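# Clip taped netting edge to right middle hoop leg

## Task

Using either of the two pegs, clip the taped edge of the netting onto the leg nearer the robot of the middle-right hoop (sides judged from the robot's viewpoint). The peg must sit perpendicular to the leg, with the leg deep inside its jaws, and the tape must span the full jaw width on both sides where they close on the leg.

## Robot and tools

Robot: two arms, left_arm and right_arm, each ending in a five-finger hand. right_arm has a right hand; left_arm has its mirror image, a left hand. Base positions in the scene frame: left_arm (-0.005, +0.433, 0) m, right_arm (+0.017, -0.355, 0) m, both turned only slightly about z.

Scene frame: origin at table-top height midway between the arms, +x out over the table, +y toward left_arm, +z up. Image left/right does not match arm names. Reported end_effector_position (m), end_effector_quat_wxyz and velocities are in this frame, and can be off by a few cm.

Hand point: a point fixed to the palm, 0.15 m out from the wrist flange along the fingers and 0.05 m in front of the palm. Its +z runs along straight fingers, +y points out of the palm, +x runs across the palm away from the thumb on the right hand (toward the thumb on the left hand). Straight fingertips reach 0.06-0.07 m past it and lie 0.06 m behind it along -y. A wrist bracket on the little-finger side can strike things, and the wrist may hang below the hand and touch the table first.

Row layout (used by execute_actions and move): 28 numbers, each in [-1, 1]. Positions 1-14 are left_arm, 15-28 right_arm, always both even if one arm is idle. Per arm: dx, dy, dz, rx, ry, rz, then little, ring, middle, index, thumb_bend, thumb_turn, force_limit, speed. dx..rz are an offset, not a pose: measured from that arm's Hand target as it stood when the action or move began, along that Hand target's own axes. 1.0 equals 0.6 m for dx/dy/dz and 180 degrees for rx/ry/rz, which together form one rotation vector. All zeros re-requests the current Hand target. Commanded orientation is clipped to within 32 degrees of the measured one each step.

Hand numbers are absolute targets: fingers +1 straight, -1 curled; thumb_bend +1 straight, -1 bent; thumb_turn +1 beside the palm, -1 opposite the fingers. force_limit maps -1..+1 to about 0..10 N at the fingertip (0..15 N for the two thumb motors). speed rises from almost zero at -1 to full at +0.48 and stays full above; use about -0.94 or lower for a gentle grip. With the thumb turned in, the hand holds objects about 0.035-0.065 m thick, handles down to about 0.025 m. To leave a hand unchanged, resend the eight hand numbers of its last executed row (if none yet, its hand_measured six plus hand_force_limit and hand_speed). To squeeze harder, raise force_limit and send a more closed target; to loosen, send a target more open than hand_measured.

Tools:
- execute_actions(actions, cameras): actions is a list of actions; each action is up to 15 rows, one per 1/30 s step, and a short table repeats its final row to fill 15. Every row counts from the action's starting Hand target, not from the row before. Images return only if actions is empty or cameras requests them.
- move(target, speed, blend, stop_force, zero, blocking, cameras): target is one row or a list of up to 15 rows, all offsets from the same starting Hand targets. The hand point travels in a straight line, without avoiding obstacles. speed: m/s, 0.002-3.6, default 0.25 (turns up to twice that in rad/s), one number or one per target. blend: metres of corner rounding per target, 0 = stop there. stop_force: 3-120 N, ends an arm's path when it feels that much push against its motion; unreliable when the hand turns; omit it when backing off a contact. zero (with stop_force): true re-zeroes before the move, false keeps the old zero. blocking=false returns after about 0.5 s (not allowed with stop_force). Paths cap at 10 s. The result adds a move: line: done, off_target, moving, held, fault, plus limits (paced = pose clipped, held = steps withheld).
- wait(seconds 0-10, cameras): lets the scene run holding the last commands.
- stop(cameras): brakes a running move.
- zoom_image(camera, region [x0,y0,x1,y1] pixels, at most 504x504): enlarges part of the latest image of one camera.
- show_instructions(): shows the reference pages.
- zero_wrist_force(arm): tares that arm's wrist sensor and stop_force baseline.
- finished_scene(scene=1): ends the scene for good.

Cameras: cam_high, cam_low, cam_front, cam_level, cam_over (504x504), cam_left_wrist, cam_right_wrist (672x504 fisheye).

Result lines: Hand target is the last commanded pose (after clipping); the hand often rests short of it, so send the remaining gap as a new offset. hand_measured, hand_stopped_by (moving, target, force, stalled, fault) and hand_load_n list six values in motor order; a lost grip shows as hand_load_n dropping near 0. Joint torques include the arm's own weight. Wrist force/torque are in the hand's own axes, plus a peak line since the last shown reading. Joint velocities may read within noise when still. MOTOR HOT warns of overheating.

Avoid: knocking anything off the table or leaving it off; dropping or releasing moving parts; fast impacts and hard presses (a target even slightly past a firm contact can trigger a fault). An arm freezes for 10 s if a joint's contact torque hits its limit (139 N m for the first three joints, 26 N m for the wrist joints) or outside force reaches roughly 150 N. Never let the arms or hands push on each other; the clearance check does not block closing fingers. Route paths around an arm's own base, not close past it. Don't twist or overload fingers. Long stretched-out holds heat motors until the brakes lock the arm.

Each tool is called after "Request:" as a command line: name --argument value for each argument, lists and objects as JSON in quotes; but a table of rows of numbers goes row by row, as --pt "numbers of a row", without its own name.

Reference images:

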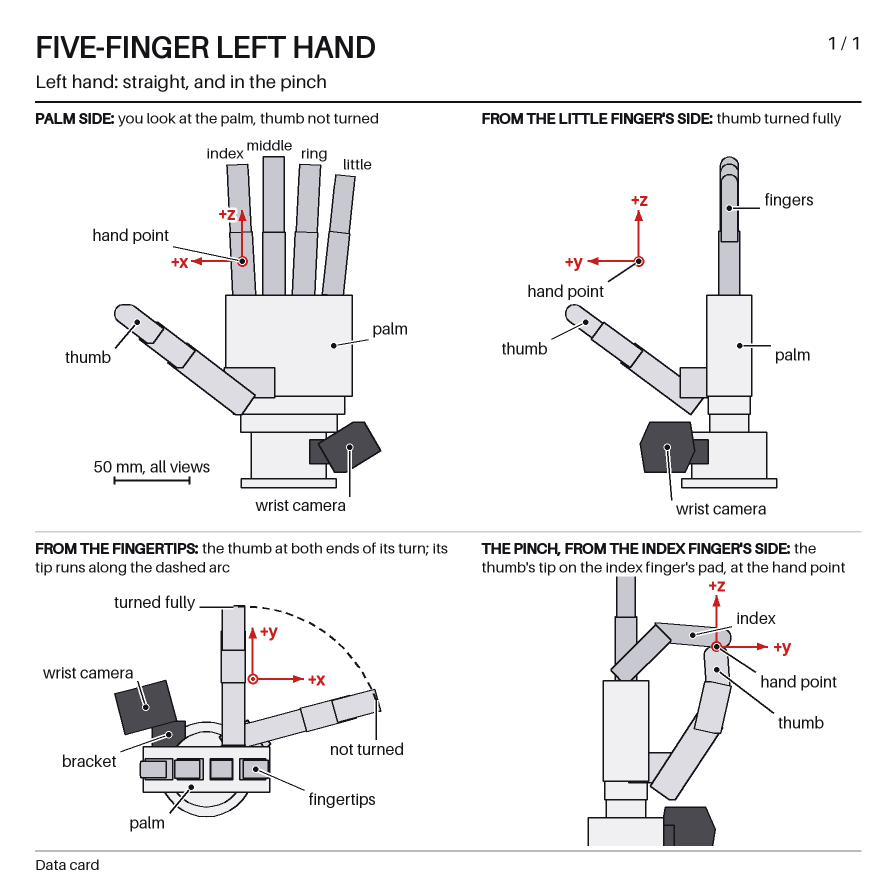

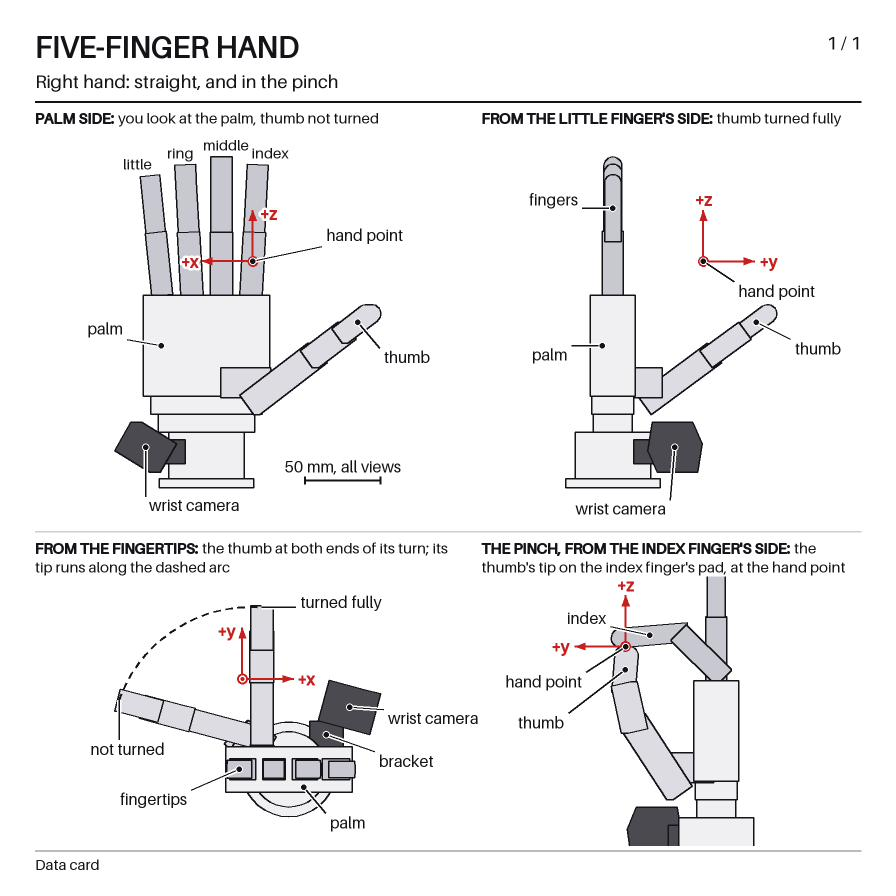

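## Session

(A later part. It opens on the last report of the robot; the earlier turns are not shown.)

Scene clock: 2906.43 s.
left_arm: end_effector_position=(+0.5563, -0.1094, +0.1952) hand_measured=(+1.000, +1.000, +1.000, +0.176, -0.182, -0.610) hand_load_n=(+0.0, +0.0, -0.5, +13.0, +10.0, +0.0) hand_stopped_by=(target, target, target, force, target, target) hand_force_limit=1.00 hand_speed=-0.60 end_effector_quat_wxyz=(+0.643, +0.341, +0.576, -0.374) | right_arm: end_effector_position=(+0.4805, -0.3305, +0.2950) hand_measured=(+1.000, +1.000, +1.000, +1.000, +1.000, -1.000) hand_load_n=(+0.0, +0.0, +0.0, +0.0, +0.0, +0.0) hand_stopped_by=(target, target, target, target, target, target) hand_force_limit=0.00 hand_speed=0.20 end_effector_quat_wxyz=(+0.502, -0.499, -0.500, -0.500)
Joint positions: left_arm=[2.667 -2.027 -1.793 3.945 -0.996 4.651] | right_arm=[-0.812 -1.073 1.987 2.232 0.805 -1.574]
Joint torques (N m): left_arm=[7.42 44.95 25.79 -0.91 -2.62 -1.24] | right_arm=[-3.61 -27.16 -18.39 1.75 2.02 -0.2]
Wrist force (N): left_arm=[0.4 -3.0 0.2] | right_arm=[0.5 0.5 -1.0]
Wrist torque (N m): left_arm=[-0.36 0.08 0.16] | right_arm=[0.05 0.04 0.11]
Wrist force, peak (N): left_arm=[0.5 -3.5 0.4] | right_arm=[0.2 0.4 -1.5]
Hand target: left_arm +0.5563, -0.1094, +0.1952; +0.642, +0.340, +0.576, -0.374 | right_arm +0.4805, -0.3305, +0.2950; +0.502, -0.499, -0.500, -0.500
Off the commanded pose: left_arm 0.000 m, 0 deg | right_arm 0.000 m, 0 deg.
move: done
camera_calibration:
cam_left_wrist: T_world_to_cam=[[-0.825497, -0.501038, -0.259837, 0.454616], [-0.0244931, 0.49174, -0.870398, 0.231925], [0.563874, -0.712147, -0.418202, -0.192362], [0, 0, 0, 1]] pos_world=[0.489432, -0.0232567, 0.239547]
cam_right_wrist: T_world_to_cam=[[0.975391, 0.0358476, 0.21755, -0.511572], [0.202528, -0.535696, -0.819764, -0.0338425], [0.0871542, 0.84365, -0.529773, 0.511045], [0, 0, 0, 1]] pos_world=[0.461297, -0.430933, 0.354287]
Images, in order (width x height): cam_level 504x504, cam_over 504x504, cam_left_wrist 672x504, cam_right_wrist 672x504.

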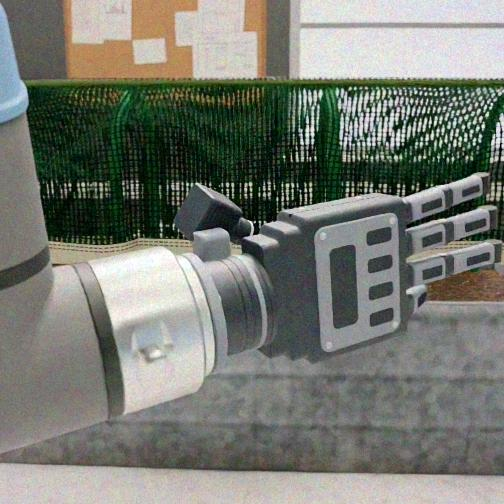

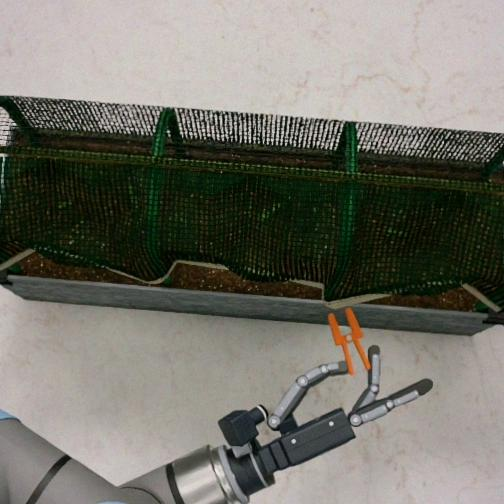

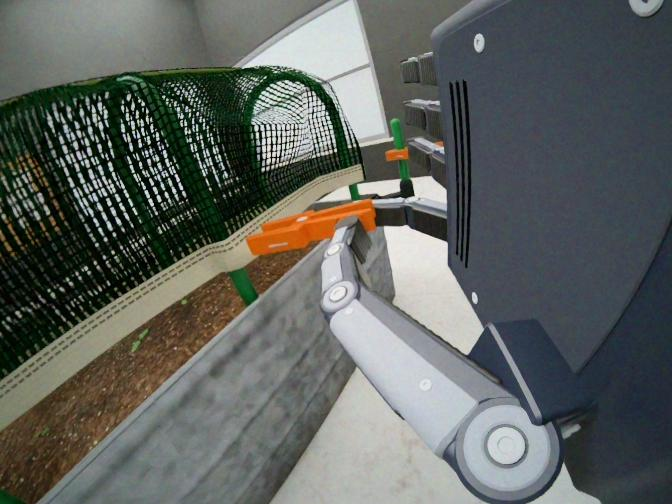

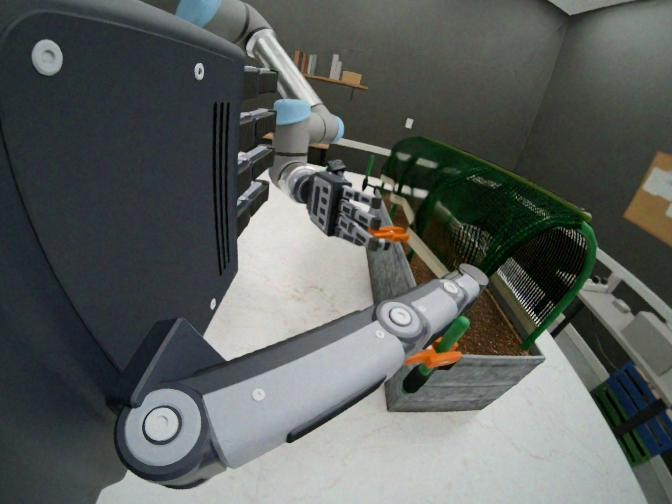

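Request:
move --pt "-0.0051 0.0004 -0.002 0 0 0 1 1 1 0.10 -0.19 -0.61 1.0 -0.6 0 0 0 0 0 0 1 1 1 1 1 -1 0 0.2" --pt "-0.0042 0.045 0.0041 0 0 0 1 1 1 0.10 -0.19 -0.61 1.0 -0.6 0 0 0 0 0 0 1 1 1 1 1 -1 0 0.2" --speed 0.03 --stop_force 12 --cameras '["cam_left_wrist", "cam_over", "cam_right_wrist"]'

Request:
zoom_image --camera "cam_left_wrist" --region '[235, 200, 315, 260]'

Request:
zoom_image --camera "cam_over" --region '[305, 270, 375, 340]'

Request:
zoom_image --camera "cam_right_wrist" --region '[395, 215, 435, 250]'

Scene clock: 2921.47 s.
left_arm: end_effector_position=(+0.5810, -0.0981, +0.1981) hand_measured=(+1.000, +1.000, +1.000, +0.176, -0.182, -0.610) hand_load_n=(+0.0, +0.0, +0.0, +14.0, +14.0, -0.5) hand_stopped_by=(target, target, target, force, target, target) hand_force_limit=1.00 hand_speed=-0.60 end_effector_quat_wxyz=(+0.642, +0.340, +0.576, -0.374) | right_arm: end_effector_position=(+0.4805, -0.3305, +0.2950) hand_measured=(+1.000, +1.000, +1.000, +1.000, +1.000, -1.000) hand_load_n=(+0.0, +0.0, +0.0, +0.0, +0.0, +0.0) hand_stopped_by=(target, target, target, target, target, target) hand_force_limit=0.00 hand_speed=0.20 end_effector_quat_wxyz=(+0.502, -0.499, -0.500, -0.500)
Joint positions: left_arm=[2.708 -2.043 -1.757 3.929 -0.955 4.645] | right_arm=[-0.812 -1.073 1.987 2.232 0.805 -1.574]
Joint torques (N m): left_arm=[8.94 25.49 25.3 -1.37 2.1 -1.46] | right_arm=[-3.23 -27.49 -18.56 1.81 2.07 -0.34]
Wrist force (N): left_arm=[0.6 -4.6 1.5] | right_arm=[0.4 0.5 -1.0]
Wrist torque (N m): left_arm=[-0.40 0.06 0.15] | right_arm=[0.05 0.05 0.11]
Wrist force, peak (N): left_arm=[0.4 -4.6 1.4] | right_arm=[0.5 0.7 -1.3]
Hand target: left_arm +0.5810, -0.0981, +0.1981; +0.642, +0.340, +0.576, -0.374 | right_arm +0.4805, -0.3305, +0.2950; +0.502, -0.499, -0.500, -0.500
Off the commanded pose: left_arm 0.000 m, 0 deg | right_arm 0.000 m, 0 deg.
move: done
camera_calibration:
cam_left_wrist: T_world_to_cam=[[-0.825547, -0.501148, -0.259467, 0.48138], [-0.0248537, 0.491616, -0.870457, 0.229783], [0.563786, -0.712154, -0.418308, -0.196916], [0, 0, 0, 1]] pos_world=[0.514132, -0.011957, 0.242547]
cam_right_wrist: T_world_to_cam=[[0.975391, 0.0358476, 0.21755, -0.511572], [0.202528, -0.535696, -0.819764, -0.0338425], [0.0871542, 0.84365, -0.529773, 0.511045], [0, 0, 0, 1]] pos_world=[0.461297, -0.430933, 0.354287]
Images, in order (width x height): cam_over 504x504, cam_left_wrist 672x504, cam_right_wrist 672x504.

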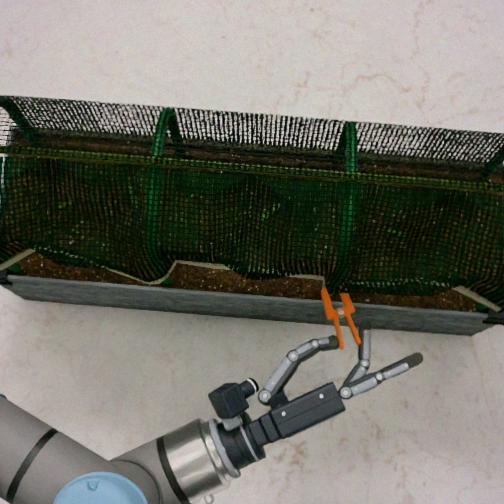

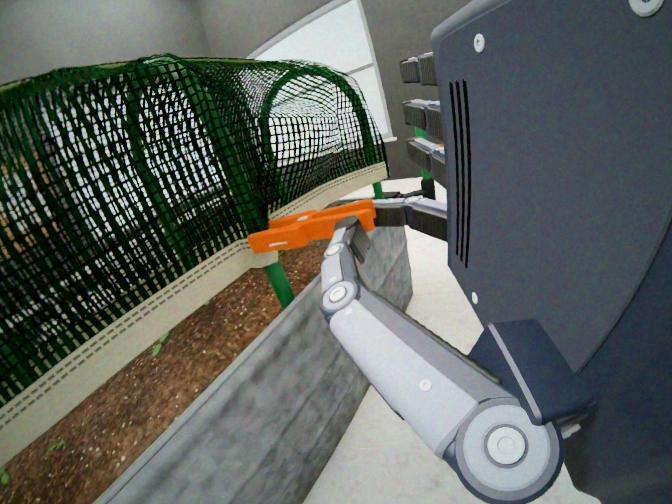

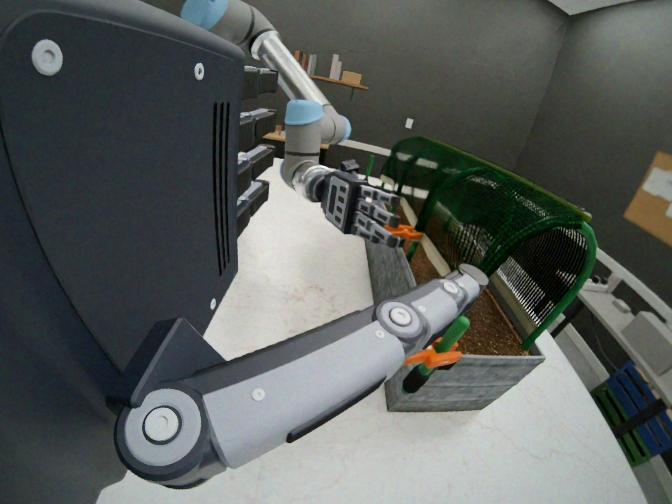

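Scaled by 6.300 from the camera's 672x504 image, which has a finer 960x720 frame.

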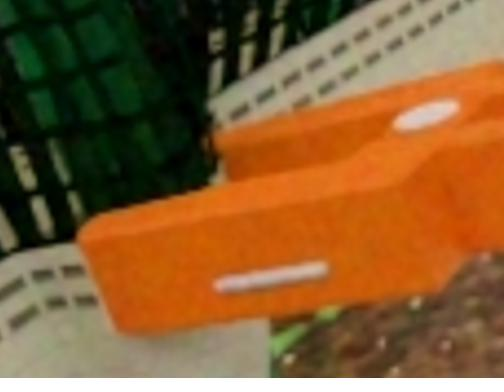

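Scaled by 7.200.

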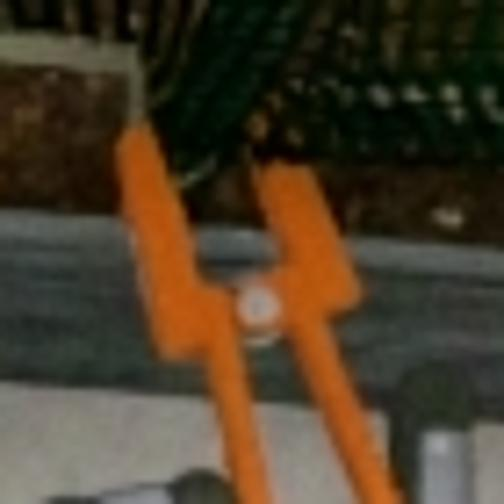

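Scaled by 12.600 from the camera's 672x504 image, which has a finer 960x720 frame.

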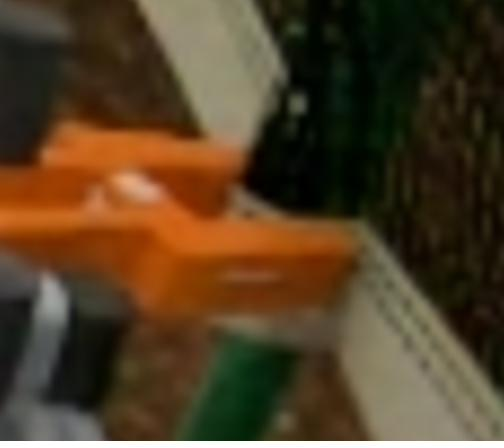

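Request:
move --pt "-0.0007 -0.033 -0.0044 0 0 0 1 1 1 0.10 -0.19 -0.61 1.0 -0.6 0 0 0 0 0 0 1 1 1 1 1 -1 0 0.2" --pt "0.0059 -0.0331 -0.0051 0 0 0 1 1 1 0.10 -0.19 -0.61 1.0 -0.6 0 0 0 0 0 0 1 1 1 1 1 -1 0 0.2" --pt "0.0066 0 -0.0007 0 0 0 1 1 1 0.10 -0.19 -0.61 1.0 -0.6 0 0 0 0 0 0 1 1 1 1 1 -1 0 0.2" --speed 0.04 --blend '[0.001, 0.001, 0]' --cameras '["cam_left_wrist", "cam_over", "cam_right_wrist"]'

Request:
zoom_image --camera "cam_left_wrist" --region '[235, 200, 315, 260]'

Request:
zoom_image --camera "cam_right_wrist" --region '[395, 215, 435, 250]'

Scene clock: 2930.73 s.
left_arm: end_effector_position=(+0.5807, -0.0982, +0.1941) hand_measured=(+1.000, +1.000, +1.000, +0.176, -0.182, -0.610) hand_load_n=(+0.0, +0.0, +0.0, +14.0, +13.5, +0.0) hand_stopped_by=(target, target, target, force, target, target) hand_force_limit=1.00 hand_speed=-0.60 end_effector_quat_wxyz=(+0.642, +0.340, +0.576, -0.374) end_effector_velocity=(+0.002, +0.000, +0.002) end_effector_angular_velocity=(-0.002, -0.001, -0.001) | right_arm: end_effector_position=(+0.4805, -0.3305, +0.2950) hand_measured=(+1.000, +1.000, +1.000, +1.000, +1.000, -1.000) hand_load_n=(+0.0, +0.0, +0.0, +0.0, +0.0, +0.5) hand_stopped_by=(target, target, target, target, target, target) hand_force_limit=0.00 hand_speed=0.20 end_effector_quat_wxyz=(+0.502, -0.499, -0.500, -0.500)
Joint positions: left_arm=[2.708 -2.049 -1.76 3.938 -0.955 4.645] | right_arm=[-0.812 -1.073 1.987 2.232 0.805 -1.574]
Joint velocities: left_arm=[0.003 -0.001 0.005 0 0.004 -0.002] | right_arm=[within noise]
Joint torques (N m): left_arm=[7.28 25.11 26.76 -1.63 2.19 -1.33] | right_arm=[-3.38 -28.39 -18.42 1.8 1.97 -0.33]
Wrist force (N): left_arm=[0.3 -4.3 1.5] | right_arm=[0.5 0.3 -1.0]
Wrist torque (N m): left_arm=[-0.38 0.11 0.12] | right_arm=[0.03 0.03 0.10]
Wrist force, peak (N): left_arm=[0.6 -4.6 1.3] | right_arm=[0.6 0.5 -1.4]
Hand target: left_arm +0.5810, -0.0981, +0.1941; +0.642, +0.340, +0.576, -0.374 | right_arm +0.4805, -0.3305, +0.2950; +0.502, -0.499, -0.500, -0.500
Off the commanded pose: left_arm 0.000 m, 0 deg | right_arm 0.000 m, 0 deg.
move: done
camera_calibration:
cam_left_wrist: T_world_to_cam=[[-0.825547, -0.501148, -0.259467, 0.480127], [-0.0248537, 0.491616, -0.870457, 0.226345], [0.563786, -0.712154, -0.418308, -0.198548], [0, 0, 0, 1]] pos_world=[0.513932, -0.012057, 0.238547]
cam_right_wrist: T_world_to_cam=[[0.975391, 0.0358476, 0.21755, -0.511572], [0.202528, -0.535696, -0.819764, -0.0338425], [0.0871542, 0.84365, -0.529773, 0.511045], [0, 0, 0, 1]] pos_world=[0.461297, -0.430933, 0.354287]
Images, in order (width x height): cam_over 504x504, cam_left_wrist 672x504, cam_right_wrist 672x504.

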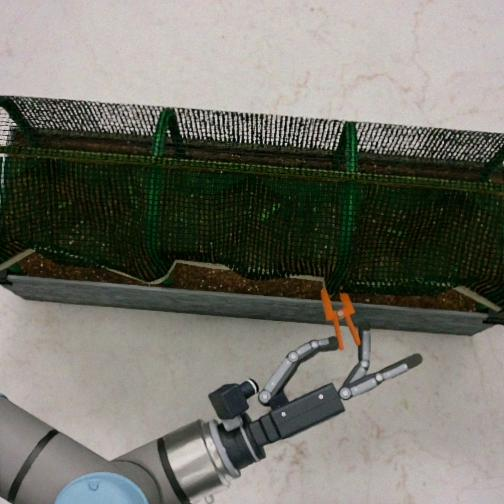

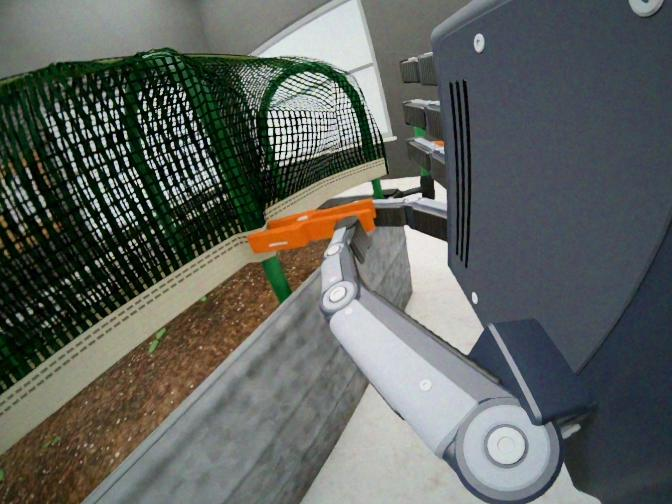

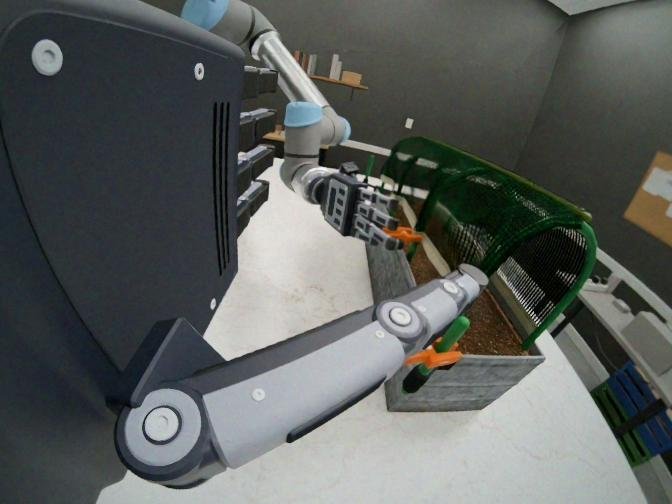

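Scaled by 6.300 from the camera's 672x504 image, which has a finer 960x720 frame.

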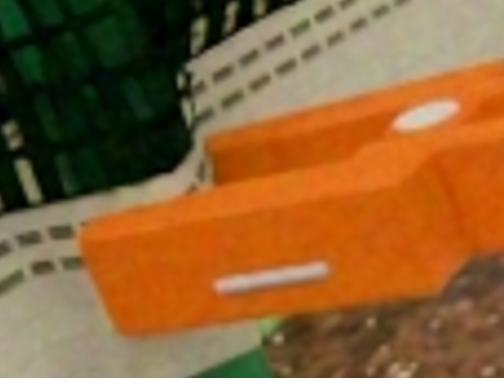

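Scaled by 12.600 from the camera's 672x504 image, which has a finer 960x720 frame.

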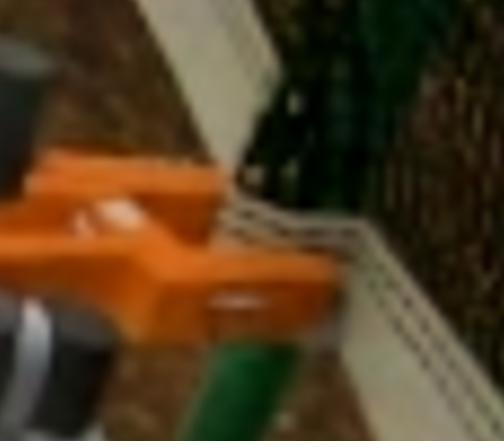

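Request:
move --target '[0.0004,0.0223,0.003,0,0,0,1,1,1,0.10,-0.19,-0.61,1.0,-0.6,0,0,0,0,0,0,1,1,1,1,1,-1,0,0.2]' --speed 0.02 --stop_force 14 --cameras '["cam_left_wrist", "cam_over", "cam_right_wrist"]'

Request:
zoom_image --camera "cam_left_wrist" --region '[235, 195, 315, 255]'

Request:
zoom_image --camera "cam_right_wrist" --region '[395, 215, 435, 250]'

Request:
zoom_image --camera "cam_over" --region '[305, 270, 375, 340]'

Scene clock: 2936.30 s.
left_arm: end_effector_position=(+0.5935, -0.0932, +0.1942) hand_measured=(+1.000, +1.000, +1.000, +0.176, -0.182, -0.610) hand_load_n=(+0.0, +0.0, +0.0, +13.5, +10.0, +0.0) hand_stopped_by=(target, target, target, force, target, target) hand_force_limit=1.00 hand_speed=-0.60 end_effector_quat_wxyz=(+0.642, +0.340, +0.576, -0.374) | right_arm: end_effector_position=(+0.4805, -0.3305, +0.2950) hand_measured=(+1.000, +1.000, +1.000, +1.000, +1.000, -1.000) hand_load_n=(+0.0, +0.0, +0.0, +0.0, +0.0, +0.0) hand_stopped_by=(target, target, target, target, target, target) hand_force_limit=0.00 hand_speed=0.20 end_effector_quat_wxyz=(+0.502, -0.499, -0.500, -0.500)
Joint positions: left_arm=[2.727 -2.062 -1.739 3.931 -0.936 4.642] | right_arm=[-0.812 -1.073 1.987 2.232 0.805 -1.574]
Joint torques (N m): left_arm=[12.85 25.48 27.57 -0.9 0.54 -1.14] | right_arm=[-2.23 -28.07 -17.91 1.63 1.95 -0.19]
Wrist force (N): left_arm=[0.3 -10.8 0.1] | right_arm=[0.6 0.4 -1.4]
Wrist torque (N m): left_arm=[-0.43 0.10 0.16] | right_arm=[0.06 0.02 0.11]
Wrist force, peak (N): left_arm=[0.4 -11.1 0.0] | right_arm=[0.4 0.5 -1.5]
Hand target: left_arm +0.5935, -0.0932, +0.1942; +0.642, +0.340, +0.576, -0.374 | right_arm +0.4805, -0.3305, +0.2950; +0.502, -0.499, -0.500, -0.500
Off the commanded pose: left_arm 0.000 m, 0 deg | right_arm 0.000 m, 0 deg.
move: done
camera_calibration:
cam_left_wrist: T_world_to_cam=[[-0.825547, -0.501148, -0.259467, 0.49325], [-0.0248537, 0.491616, -0.870457, 0.224156], [0.563786, -0.712154, -0.418308, -0.202132], [0, 0, 0, 1]] pos_world=[0.526732, -0.00695698, 0.238547]
cam_right_wrist: T_world_to_cam=[[0.975391, 0.0358476, 0.21755, -0.511572], [0.202528, -0.535696, -0.819764, -0.0338425], [0.0871542, 0.84365, -0.529773, 0.511045], [0, 0, 0, 1]] pos_world=[0.461297, -0.430933, 0.354287]
Images, in order (width x height): cam_over 504x504, cam_left_wrist 672x504, cam_right_wrist 672x504.

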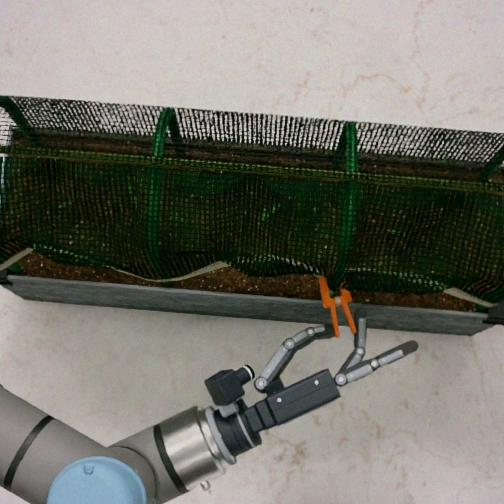

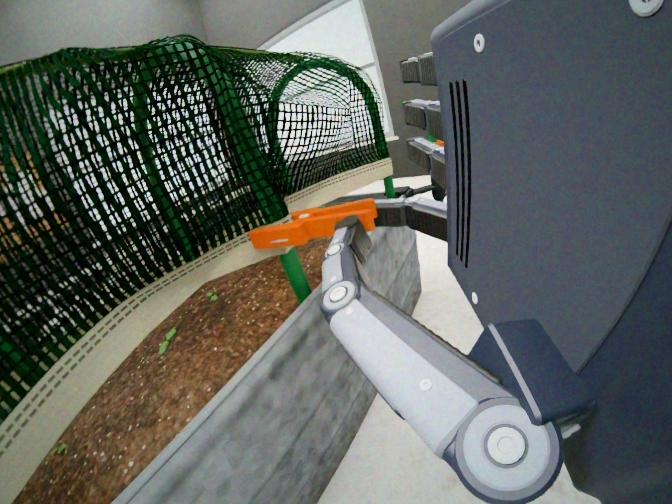

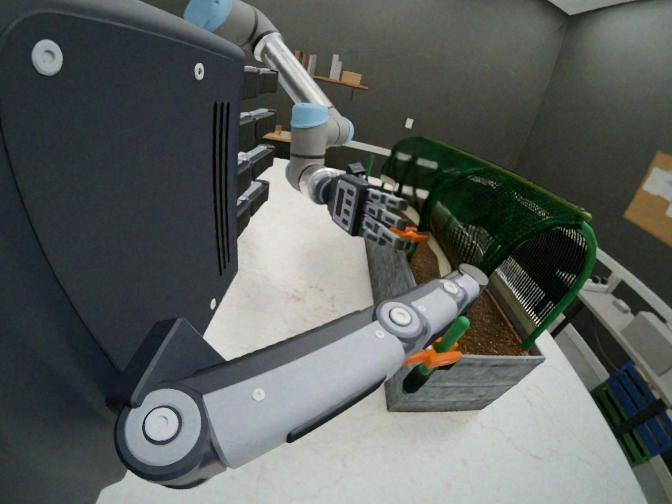

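Scaled by 6.300 from the camera's 672x504 image, which has a finer 960x720 frame.

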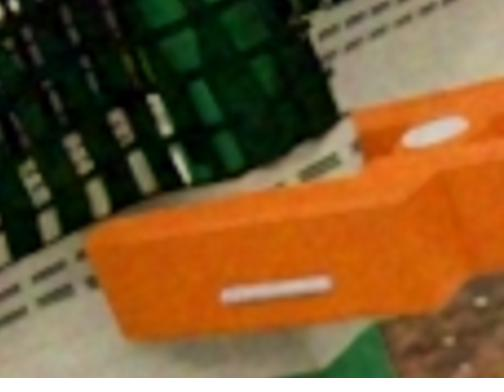

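Scaled by 12.600 from the camera's 672x504 image, which has a finer 960x720 frame.

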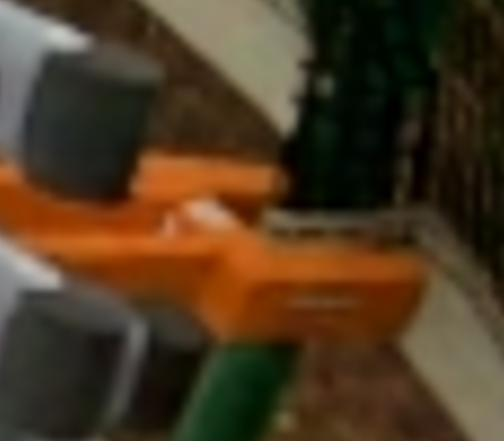

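Scaled by 7.200.

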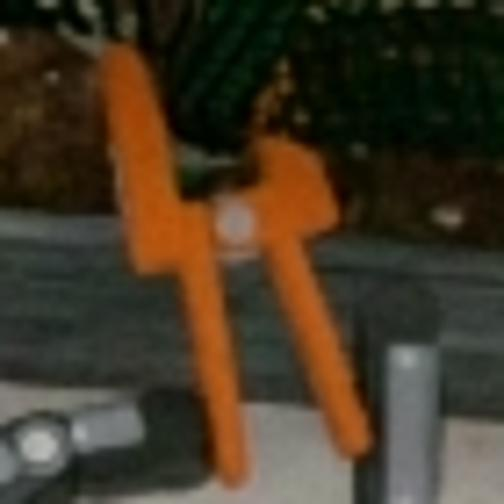

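Request:
move --pt "-0.0006 -0.0297 -0.004 0 0 0 1 1 1 0.10 -0.19 -0.61 1.0 -0.6 0 0 0 0 0 0 1 1 1 1 1 -1 0 0.2" --pt "0.0016 -0.0297 -0.0042 0 0 0 1 1 1 0.10 -0.19 -0.61 1.0 -0.6 0 0 0 0 0 0 1 1 1 1 1 -1 0 0.2" --pt "0.0022 0 -0.0002 0 0 0 1 1 1 0.10 -0.19 -0.61 1.0 -0.6 0 0 0 0 0 0 1 1 1 1 1 -1 0 0.2" --speed 0.04 --blend '[0.001, 0.001, 0]' --cameras '["cam_left_wrist", "cam_over", "cam_right_wrist"]'

Request:
zoom_image --camera "cam_left_wrist" --region '[235, 195, 315, 255]'

Request:
zoom_image --camera "cam_right_wrist" --region '[395, 215, 435, 250]'

Request:
zoom_image --camera "cam_over" --region '[305, 270, 375, 340]'

Scene clock: 2956.53 s.
left_arm: end_effector_position=(+0.5934, -0.0932, +0.1929) hand_measured=(+1.000, +1.000, +1.000, +0.176, -0.182, -0.610) hand_load_n=(+0.0, +0.0, +0.0, +12.5, +9.0, +0.0) hand_stopped_by=(target, target, target, force, target, target) hand_force_limit=1.00 hand_speed=-0.60 end_effector_quat_wxyz=(+0.642, +0.340, +0.576, -0.374) | right_arm: end_effector_position=(+0.4805, -0.3305, +0.2950) hand_measured=(+1.000, +1.000, +1.000, +1.000, +1.000, -1.000) hand_load_n=(+0.0, +0.0, +0.0, +0.0, +0.0, +0.0) hand_stopped_by=(target, target, target, target, target, target) hand_force_limit=0.00 hand_speed=0.20 end_effector_quat_wxyz=(+0.502, -0.499, -0.500, -0.500)
Joint positions: left_arm=[2.727 -2.063 -1.741 3.935 -0.937 4.642] | right_arm=[-0.812 -1.073 1.987 2.232 0.805 -1.574]
Joint torques (N m): left_arm=[13.51 25.86 25.51 -0.72 0.31 -1.29] | right_arm=[-2.31 -27.88 -17.93 1.68 1.9 -0.09]
Wrist force (N): left_arm=[0.2 -11.0 0.5] | right_arm=[0.3 0.4 -1.2]
Wrist torque (N m): left_arm=[-0.48 0.14 0.16] | right_arm=[0.06 0.07 0.09]
Wrist force, peak (N): left_arm=[0.3 -11.2 0.0] | right_arm=[0.7 0.6 -1.5]
Hand target: left_arm +0.5936, -0.0932, +0.1929; +0.642, +0.340, +0.576, -0.374 | right_arm +0.4805, -0.3305, +0.2950; +0.502, -0.499, -0.500, -0.500
Off the commanded pose: left_arm 0.000 m, 0 deg | right_arm 0.000 m, 0 deg.
move: done; blend cut to 0.0007 m at target 1, 0.0007 m at target 2
camera_calibration:
cam_left_wrist: T_world_to_cam=[[-0.825547, -0.501148, -0.259467, 0.492697], [-0.0248537, 0.491616, -0.870457, 0.223069], [0.563786, -0.712154, -0.418308, -0.202635], [0, 0, 0, 1]] pos_world=[0.526532, -0.00705698, 0.237247]
cam_right_wrist: T_world_to_cam=[[0.975391, 0.0358476, 0.21755, -0.511572], [0.202528, -0.535696, -0.819764, -0.0338425], [0.0871542, 0.84365, -0.529773, 0.511045], [0, 0, 0, 1]] pos_world=[0.461297, -0.430933, 0.354287]
Images, in order (width x height): cam_over 504x504, cam_left_wrist 672x504, cam_right_wrist 672x504.

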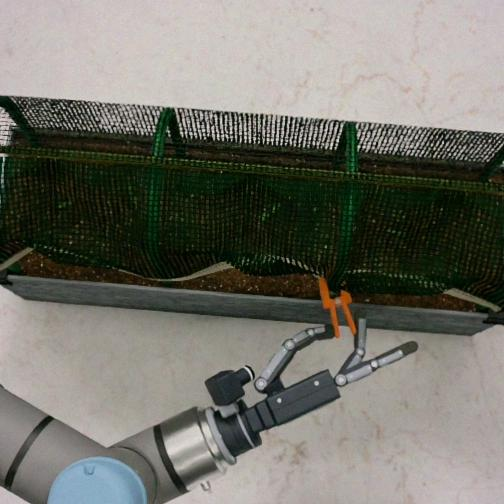

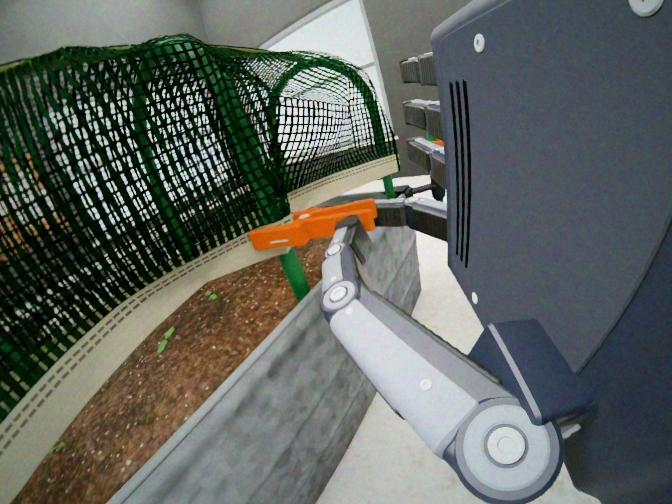

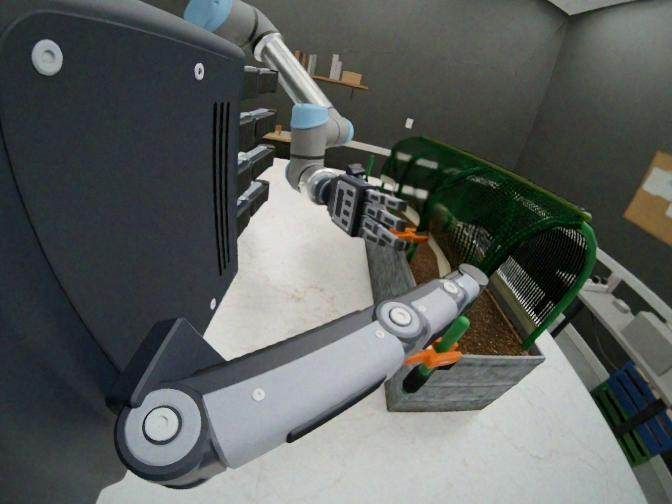

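Scaled by 6.300 from the camera's 672x504 image, which has a finer 960x720 frame.

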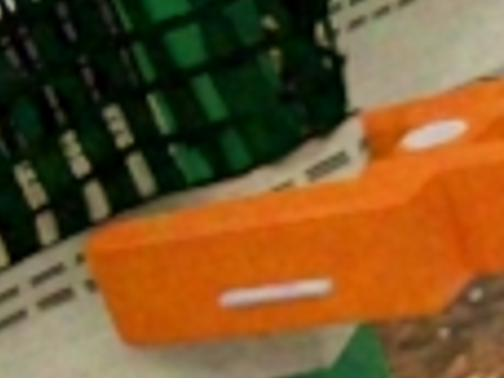

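Scaled by 12.600 from the camera's 672x504 image, which has a finer 960x720 frame.

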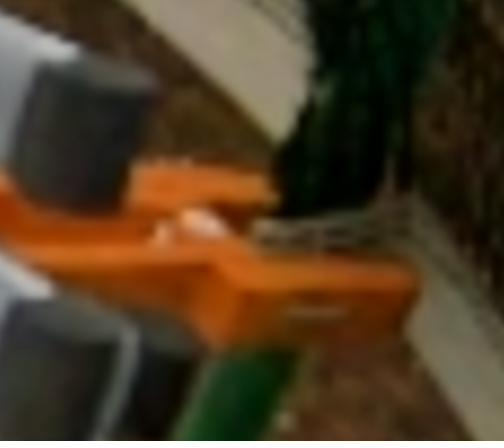

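Scaled by 7.200.

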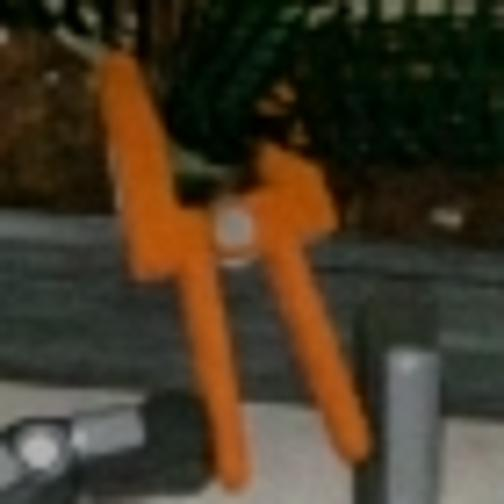

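Request:
move --target '[0.0033,0,-0.0003,0,0,0,1,1,1,0.10,-0.19,-0.61,1.0,-0.6,0,0,0,0,0,0,1,1,1,1,1,-1,0,0.2]' --speed 0.02 --cameras '["cam_left_wrist", "cam_over", "cam_right_wrist"]'

Request:
zoom_image --camera "cam_left_wrist" --region '[235, 195, 315, 255]'

Request:
zoom_image --camera "cam_right_wrist" --region '[395, 215, 435, 250]'

Scene clock: 2961.33 s.
left_arm: end_effector_position=(+0.5936, -0.0932, +0.1910) hand_measured=(+1.000, +1.000, +1.000, +0.176, -0.182, -0.610) hand_load_n=(+0.0, +0.0, +0.0, +12.5, +8.5, +0.0) hand_stopped_by=(target, target, target, force, target, target) hand_force_limit=1.00 hand_speed=-0.60 end_effector_quat_wxyz=(+0.642, +0.340, +0.576, -0.374) | right_arm: end_effector_position=(+0.4805, -0.3305, +0.2950) hand_measured=(+1.000, +1.000, +1.000, +1.000, +1.000, -1.000) hand_load_n=(+0.0, +0.0, +0.0, +0.0, +0.0, +0.0) hand_stopped_by=(target, target, target, target, target, target) hand_force_limit=0.00 hand_speed=0.20 end_effector_quat_wxyz=(+0.502, -0.499, -0.500, -0.500)
Joint positions: left_arm=[2.727 -2.066 -1.742 3.939 -0.936 4.642] | right_arm=[-0.812 -1.073 1.987 2.232 0.805 -1.574]
Joint torques (N m): left_arm=[12.26 25.99 7.28 4.48 0.12 -0.79] | right_arm=[-2.24 -27.91 -16.41 1.68 1.93 0.13]
Wrist force (N): left_arm=[0.3 -11.3 0.6] | right_arm=[0.5 0.3 -1.2]
Wrist torque (N m): left_arm=[-0.53 0.12 0.19] | right_arm=[0.03 0.04 0.10]
Wrist force, peak (N): left_arm=[0.5 -11.7 0.3] | right_arm=[0.6 0.5 -1.3]
Hand target: left_arm +0.5936, -0.0932, +0.1909; +0.642, +0.340, +0.576, -0.374 | right_arm +0.4805, -0.3305, +0.2950; +0.502, -0.499, -0.500, -0.500
Off the commanded pose: left_arm 0.000 m, 0 deg | right_arm 0.000 m, 0 deg.
move: done
camera_calibration:
cam_left_wrist: T_world_to_cam=[[-0.825547, -0.501148, -0.259467, 0.49242], [-0.0248537, 0.491616, -0.870457, 0.221371], [0.563786, -0.712154, -0.418308, -0.203471], [0, 0, 0, 1]] pos_world=[0.526732, -0.00695698, 0.235347]
cam_right_wrist: T_world_to_cam=[[0.975391, 0.0358476, 0.21755, -0.511572], [0.202528, -0.535696, -0.819764, -0.0338425], [0.0871542, 0.84365, -0.529773, 0.511045], [0, 0, 0, 1]] pos_world=[0.461297, -0.430933, 0.354287]
Images, in order (width x height): cam_over 504x504, cam_left_wrist 672x504, cam_right_wrist 672x504.

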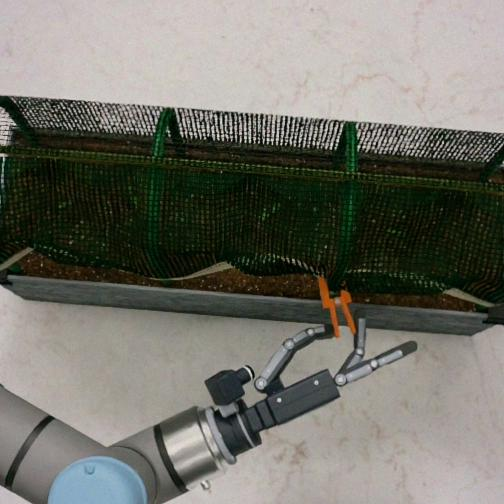

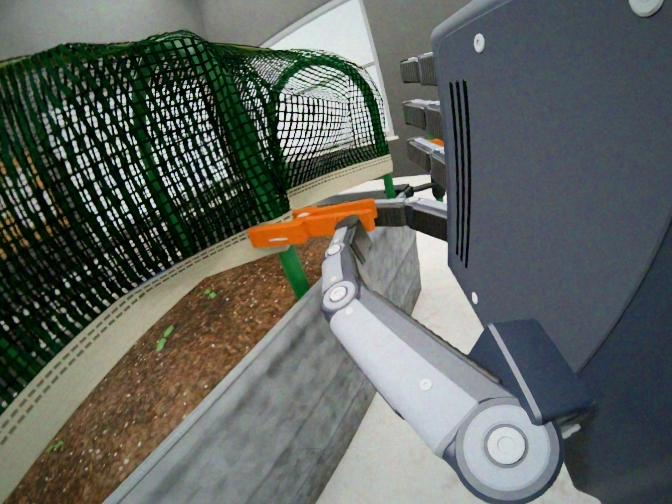

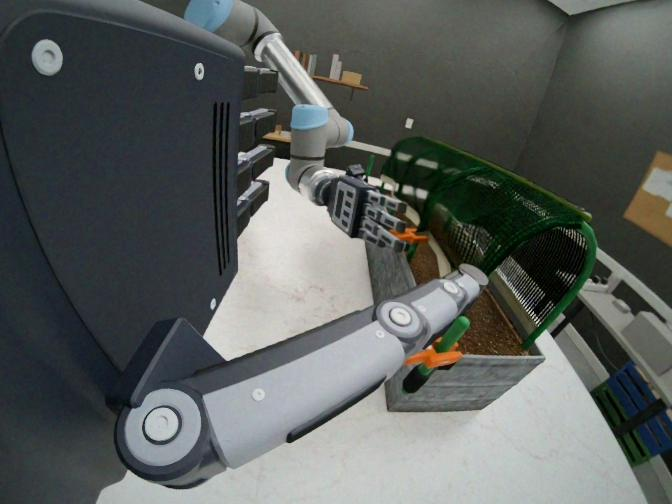

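Scaled by 6.300 from the camera's 672x504 image, which has a finer 960x720 frame.

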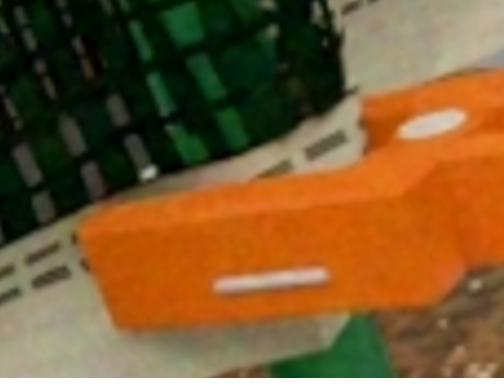

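Scaled by 12.600 from the camera's 672x504 image, which has a finer 960x720 frame.

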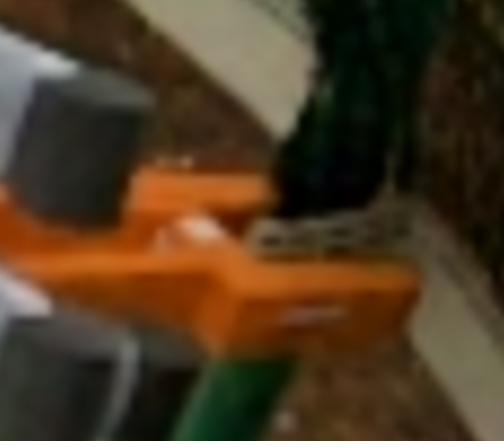

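Request:
execute_actions --actions '[[[0,0,0,0,0,0,1,1,1,0.23,-0.12,-0.61,1.0,-0.92,0,0,0,0,0,0,1,1,1,1,1,-1,0,0.2]],[[0,0,0,0,0,0,1,1,1,0.23,-0.12,-0.61,1.0,-0.92,0,0,0,0,0,0,1,1,1,1,1,-1,0,0.2]]]' --cameras '["cam_left_wrist", "cam_over", "cam_right_wrist"]'

Request:
zoom_image --camera "cam_left_wrist" --region '[235, 180, 375, 285]'

Request:
zoom_image --camera "cam_over" --region '[305, 275, 375, 345]'

Scene clock: 2966.97 s.
left_arm: end_effector_position=(+0.5936, -0.0932, +0.1909) hand_measured=(+1.000, +1.000, +1.000, +0.232, -0.120, -0.610) hand_load_n=(+0.0, +0.5, +0.0, +5.5, -1.0, +0.0) hand_stopped_by=(target, target, target, target, target, target) hand_force_limit=1.00 hand_speed=-0.92 end_effector_quat_wxyz=(+0.642, +0.340, +0.576, -0.374) | right_arm: end_effector_position=(+0.4805, -0.3305, +0.2950) hand_measured=(+1.000, +1.000, +1.000, +1.000, +1.000, -1.000) hand_load_n=(+0.0, +0.0, +0.0, +0.0, +0.0, +0.0) hand_stopped_by=(target, target, target, target, target, target) hand_force_limit=0.00 hand_speed=0.20 end_effector_quat_wxyz=(+0.502, -0.499, -0.500, -0.500)
Joint positions: left_arm=[2.727 -2.067 -1.742 3.939 -0.936 4.642] | right_arm=[-0.812 -1.073 1.987 2.232 0.805 -1.574]
Joint torques (N m): left_arm=[-0.35 26.14 10.72 4.44 -1.84 0.21] | right_arm=[-1.87 -27.47 -17.56 1.58 1.93 -0.04]
Wrist force (N): left_arm=[0.6 -8.9 -1.7] | right_arm=[0.4 0.3 -1.4]
Wrist torque (N m): left_arm=[-0.56 0.07 0.19] | right_arm=[0.04 0.05 0.10]
Wrist force, peak (N): left_arm=[0.4 -11.2 0.5] | right_arm=[0.7 0.3 -1.4]
Hand target: left_arm +0.5936, -0.0932, +0.1909; +0.642, +0.340, +0.576, -0.374 | right_arm +0.4805, -0.3305, +0.2950; +0.502, -0.499, -0.500, -0.500
Off the commanded pose: left_arm 0.000 m, 0 deg | right_arm 0.000 m, 0 deg.
camera_calibration:
cam_left_wrist: T_world_to_cam=[[-0.825547, -0.501148, -0.259467, 0.492394], [-0.0248537, 0.491616, -0.870457, 0.221284], [0.563786, -0.712154, -0.418308, -0.203513], [0, 0, 0, 1]] pos_world=[0.526732, -0.00695698, 0.235247]
cam_right_wrist: T_world_to_cam=[[0.975391, 0.0358476, 0.21755, -0.511572], [0.202528, -0.535696, -0.819764, -0.0338425], [0.0871542, 0.84365, -0.529773, 0.511045], [0, 0, 0, 1]] pos_world=[0.461297, -0.430933, 0.354287]
Images, in order (width x height): cam_over 504x504, cam_left_wrist 672x504, cam_right_wrist 672x504.

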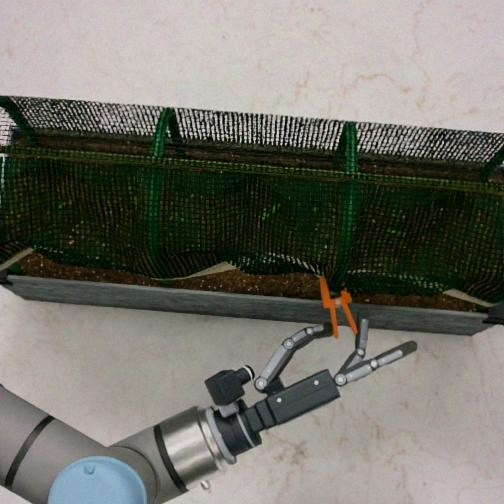

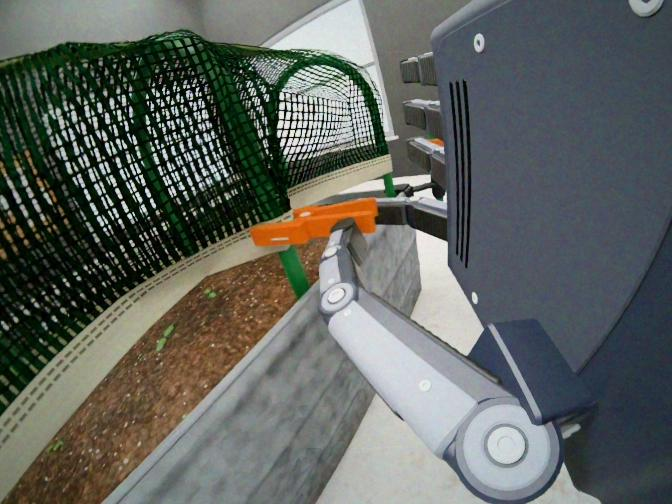

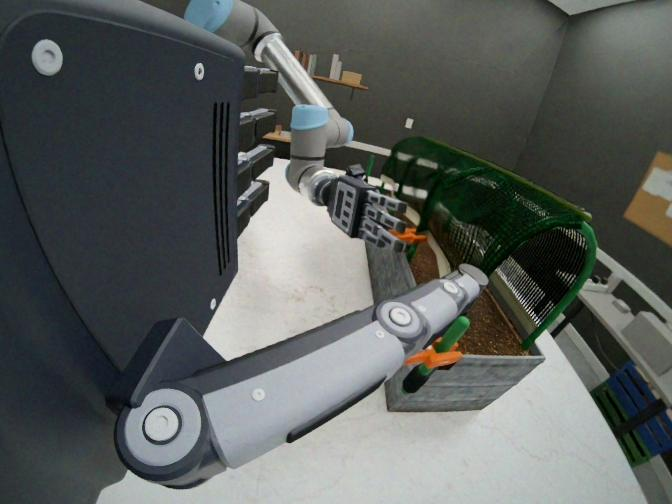

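Scaled by 3.600 from the camera's 672x504 image, which has a finer 960x720 frame.

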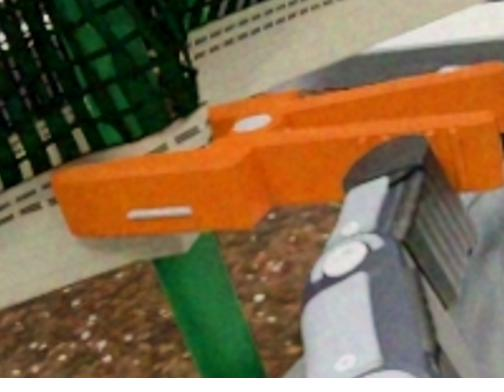

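Scaled by 7.200.

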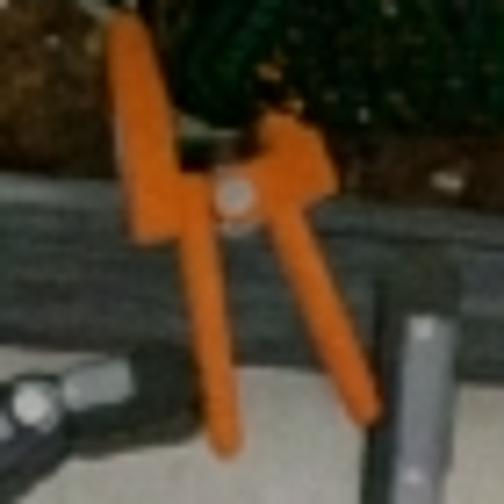

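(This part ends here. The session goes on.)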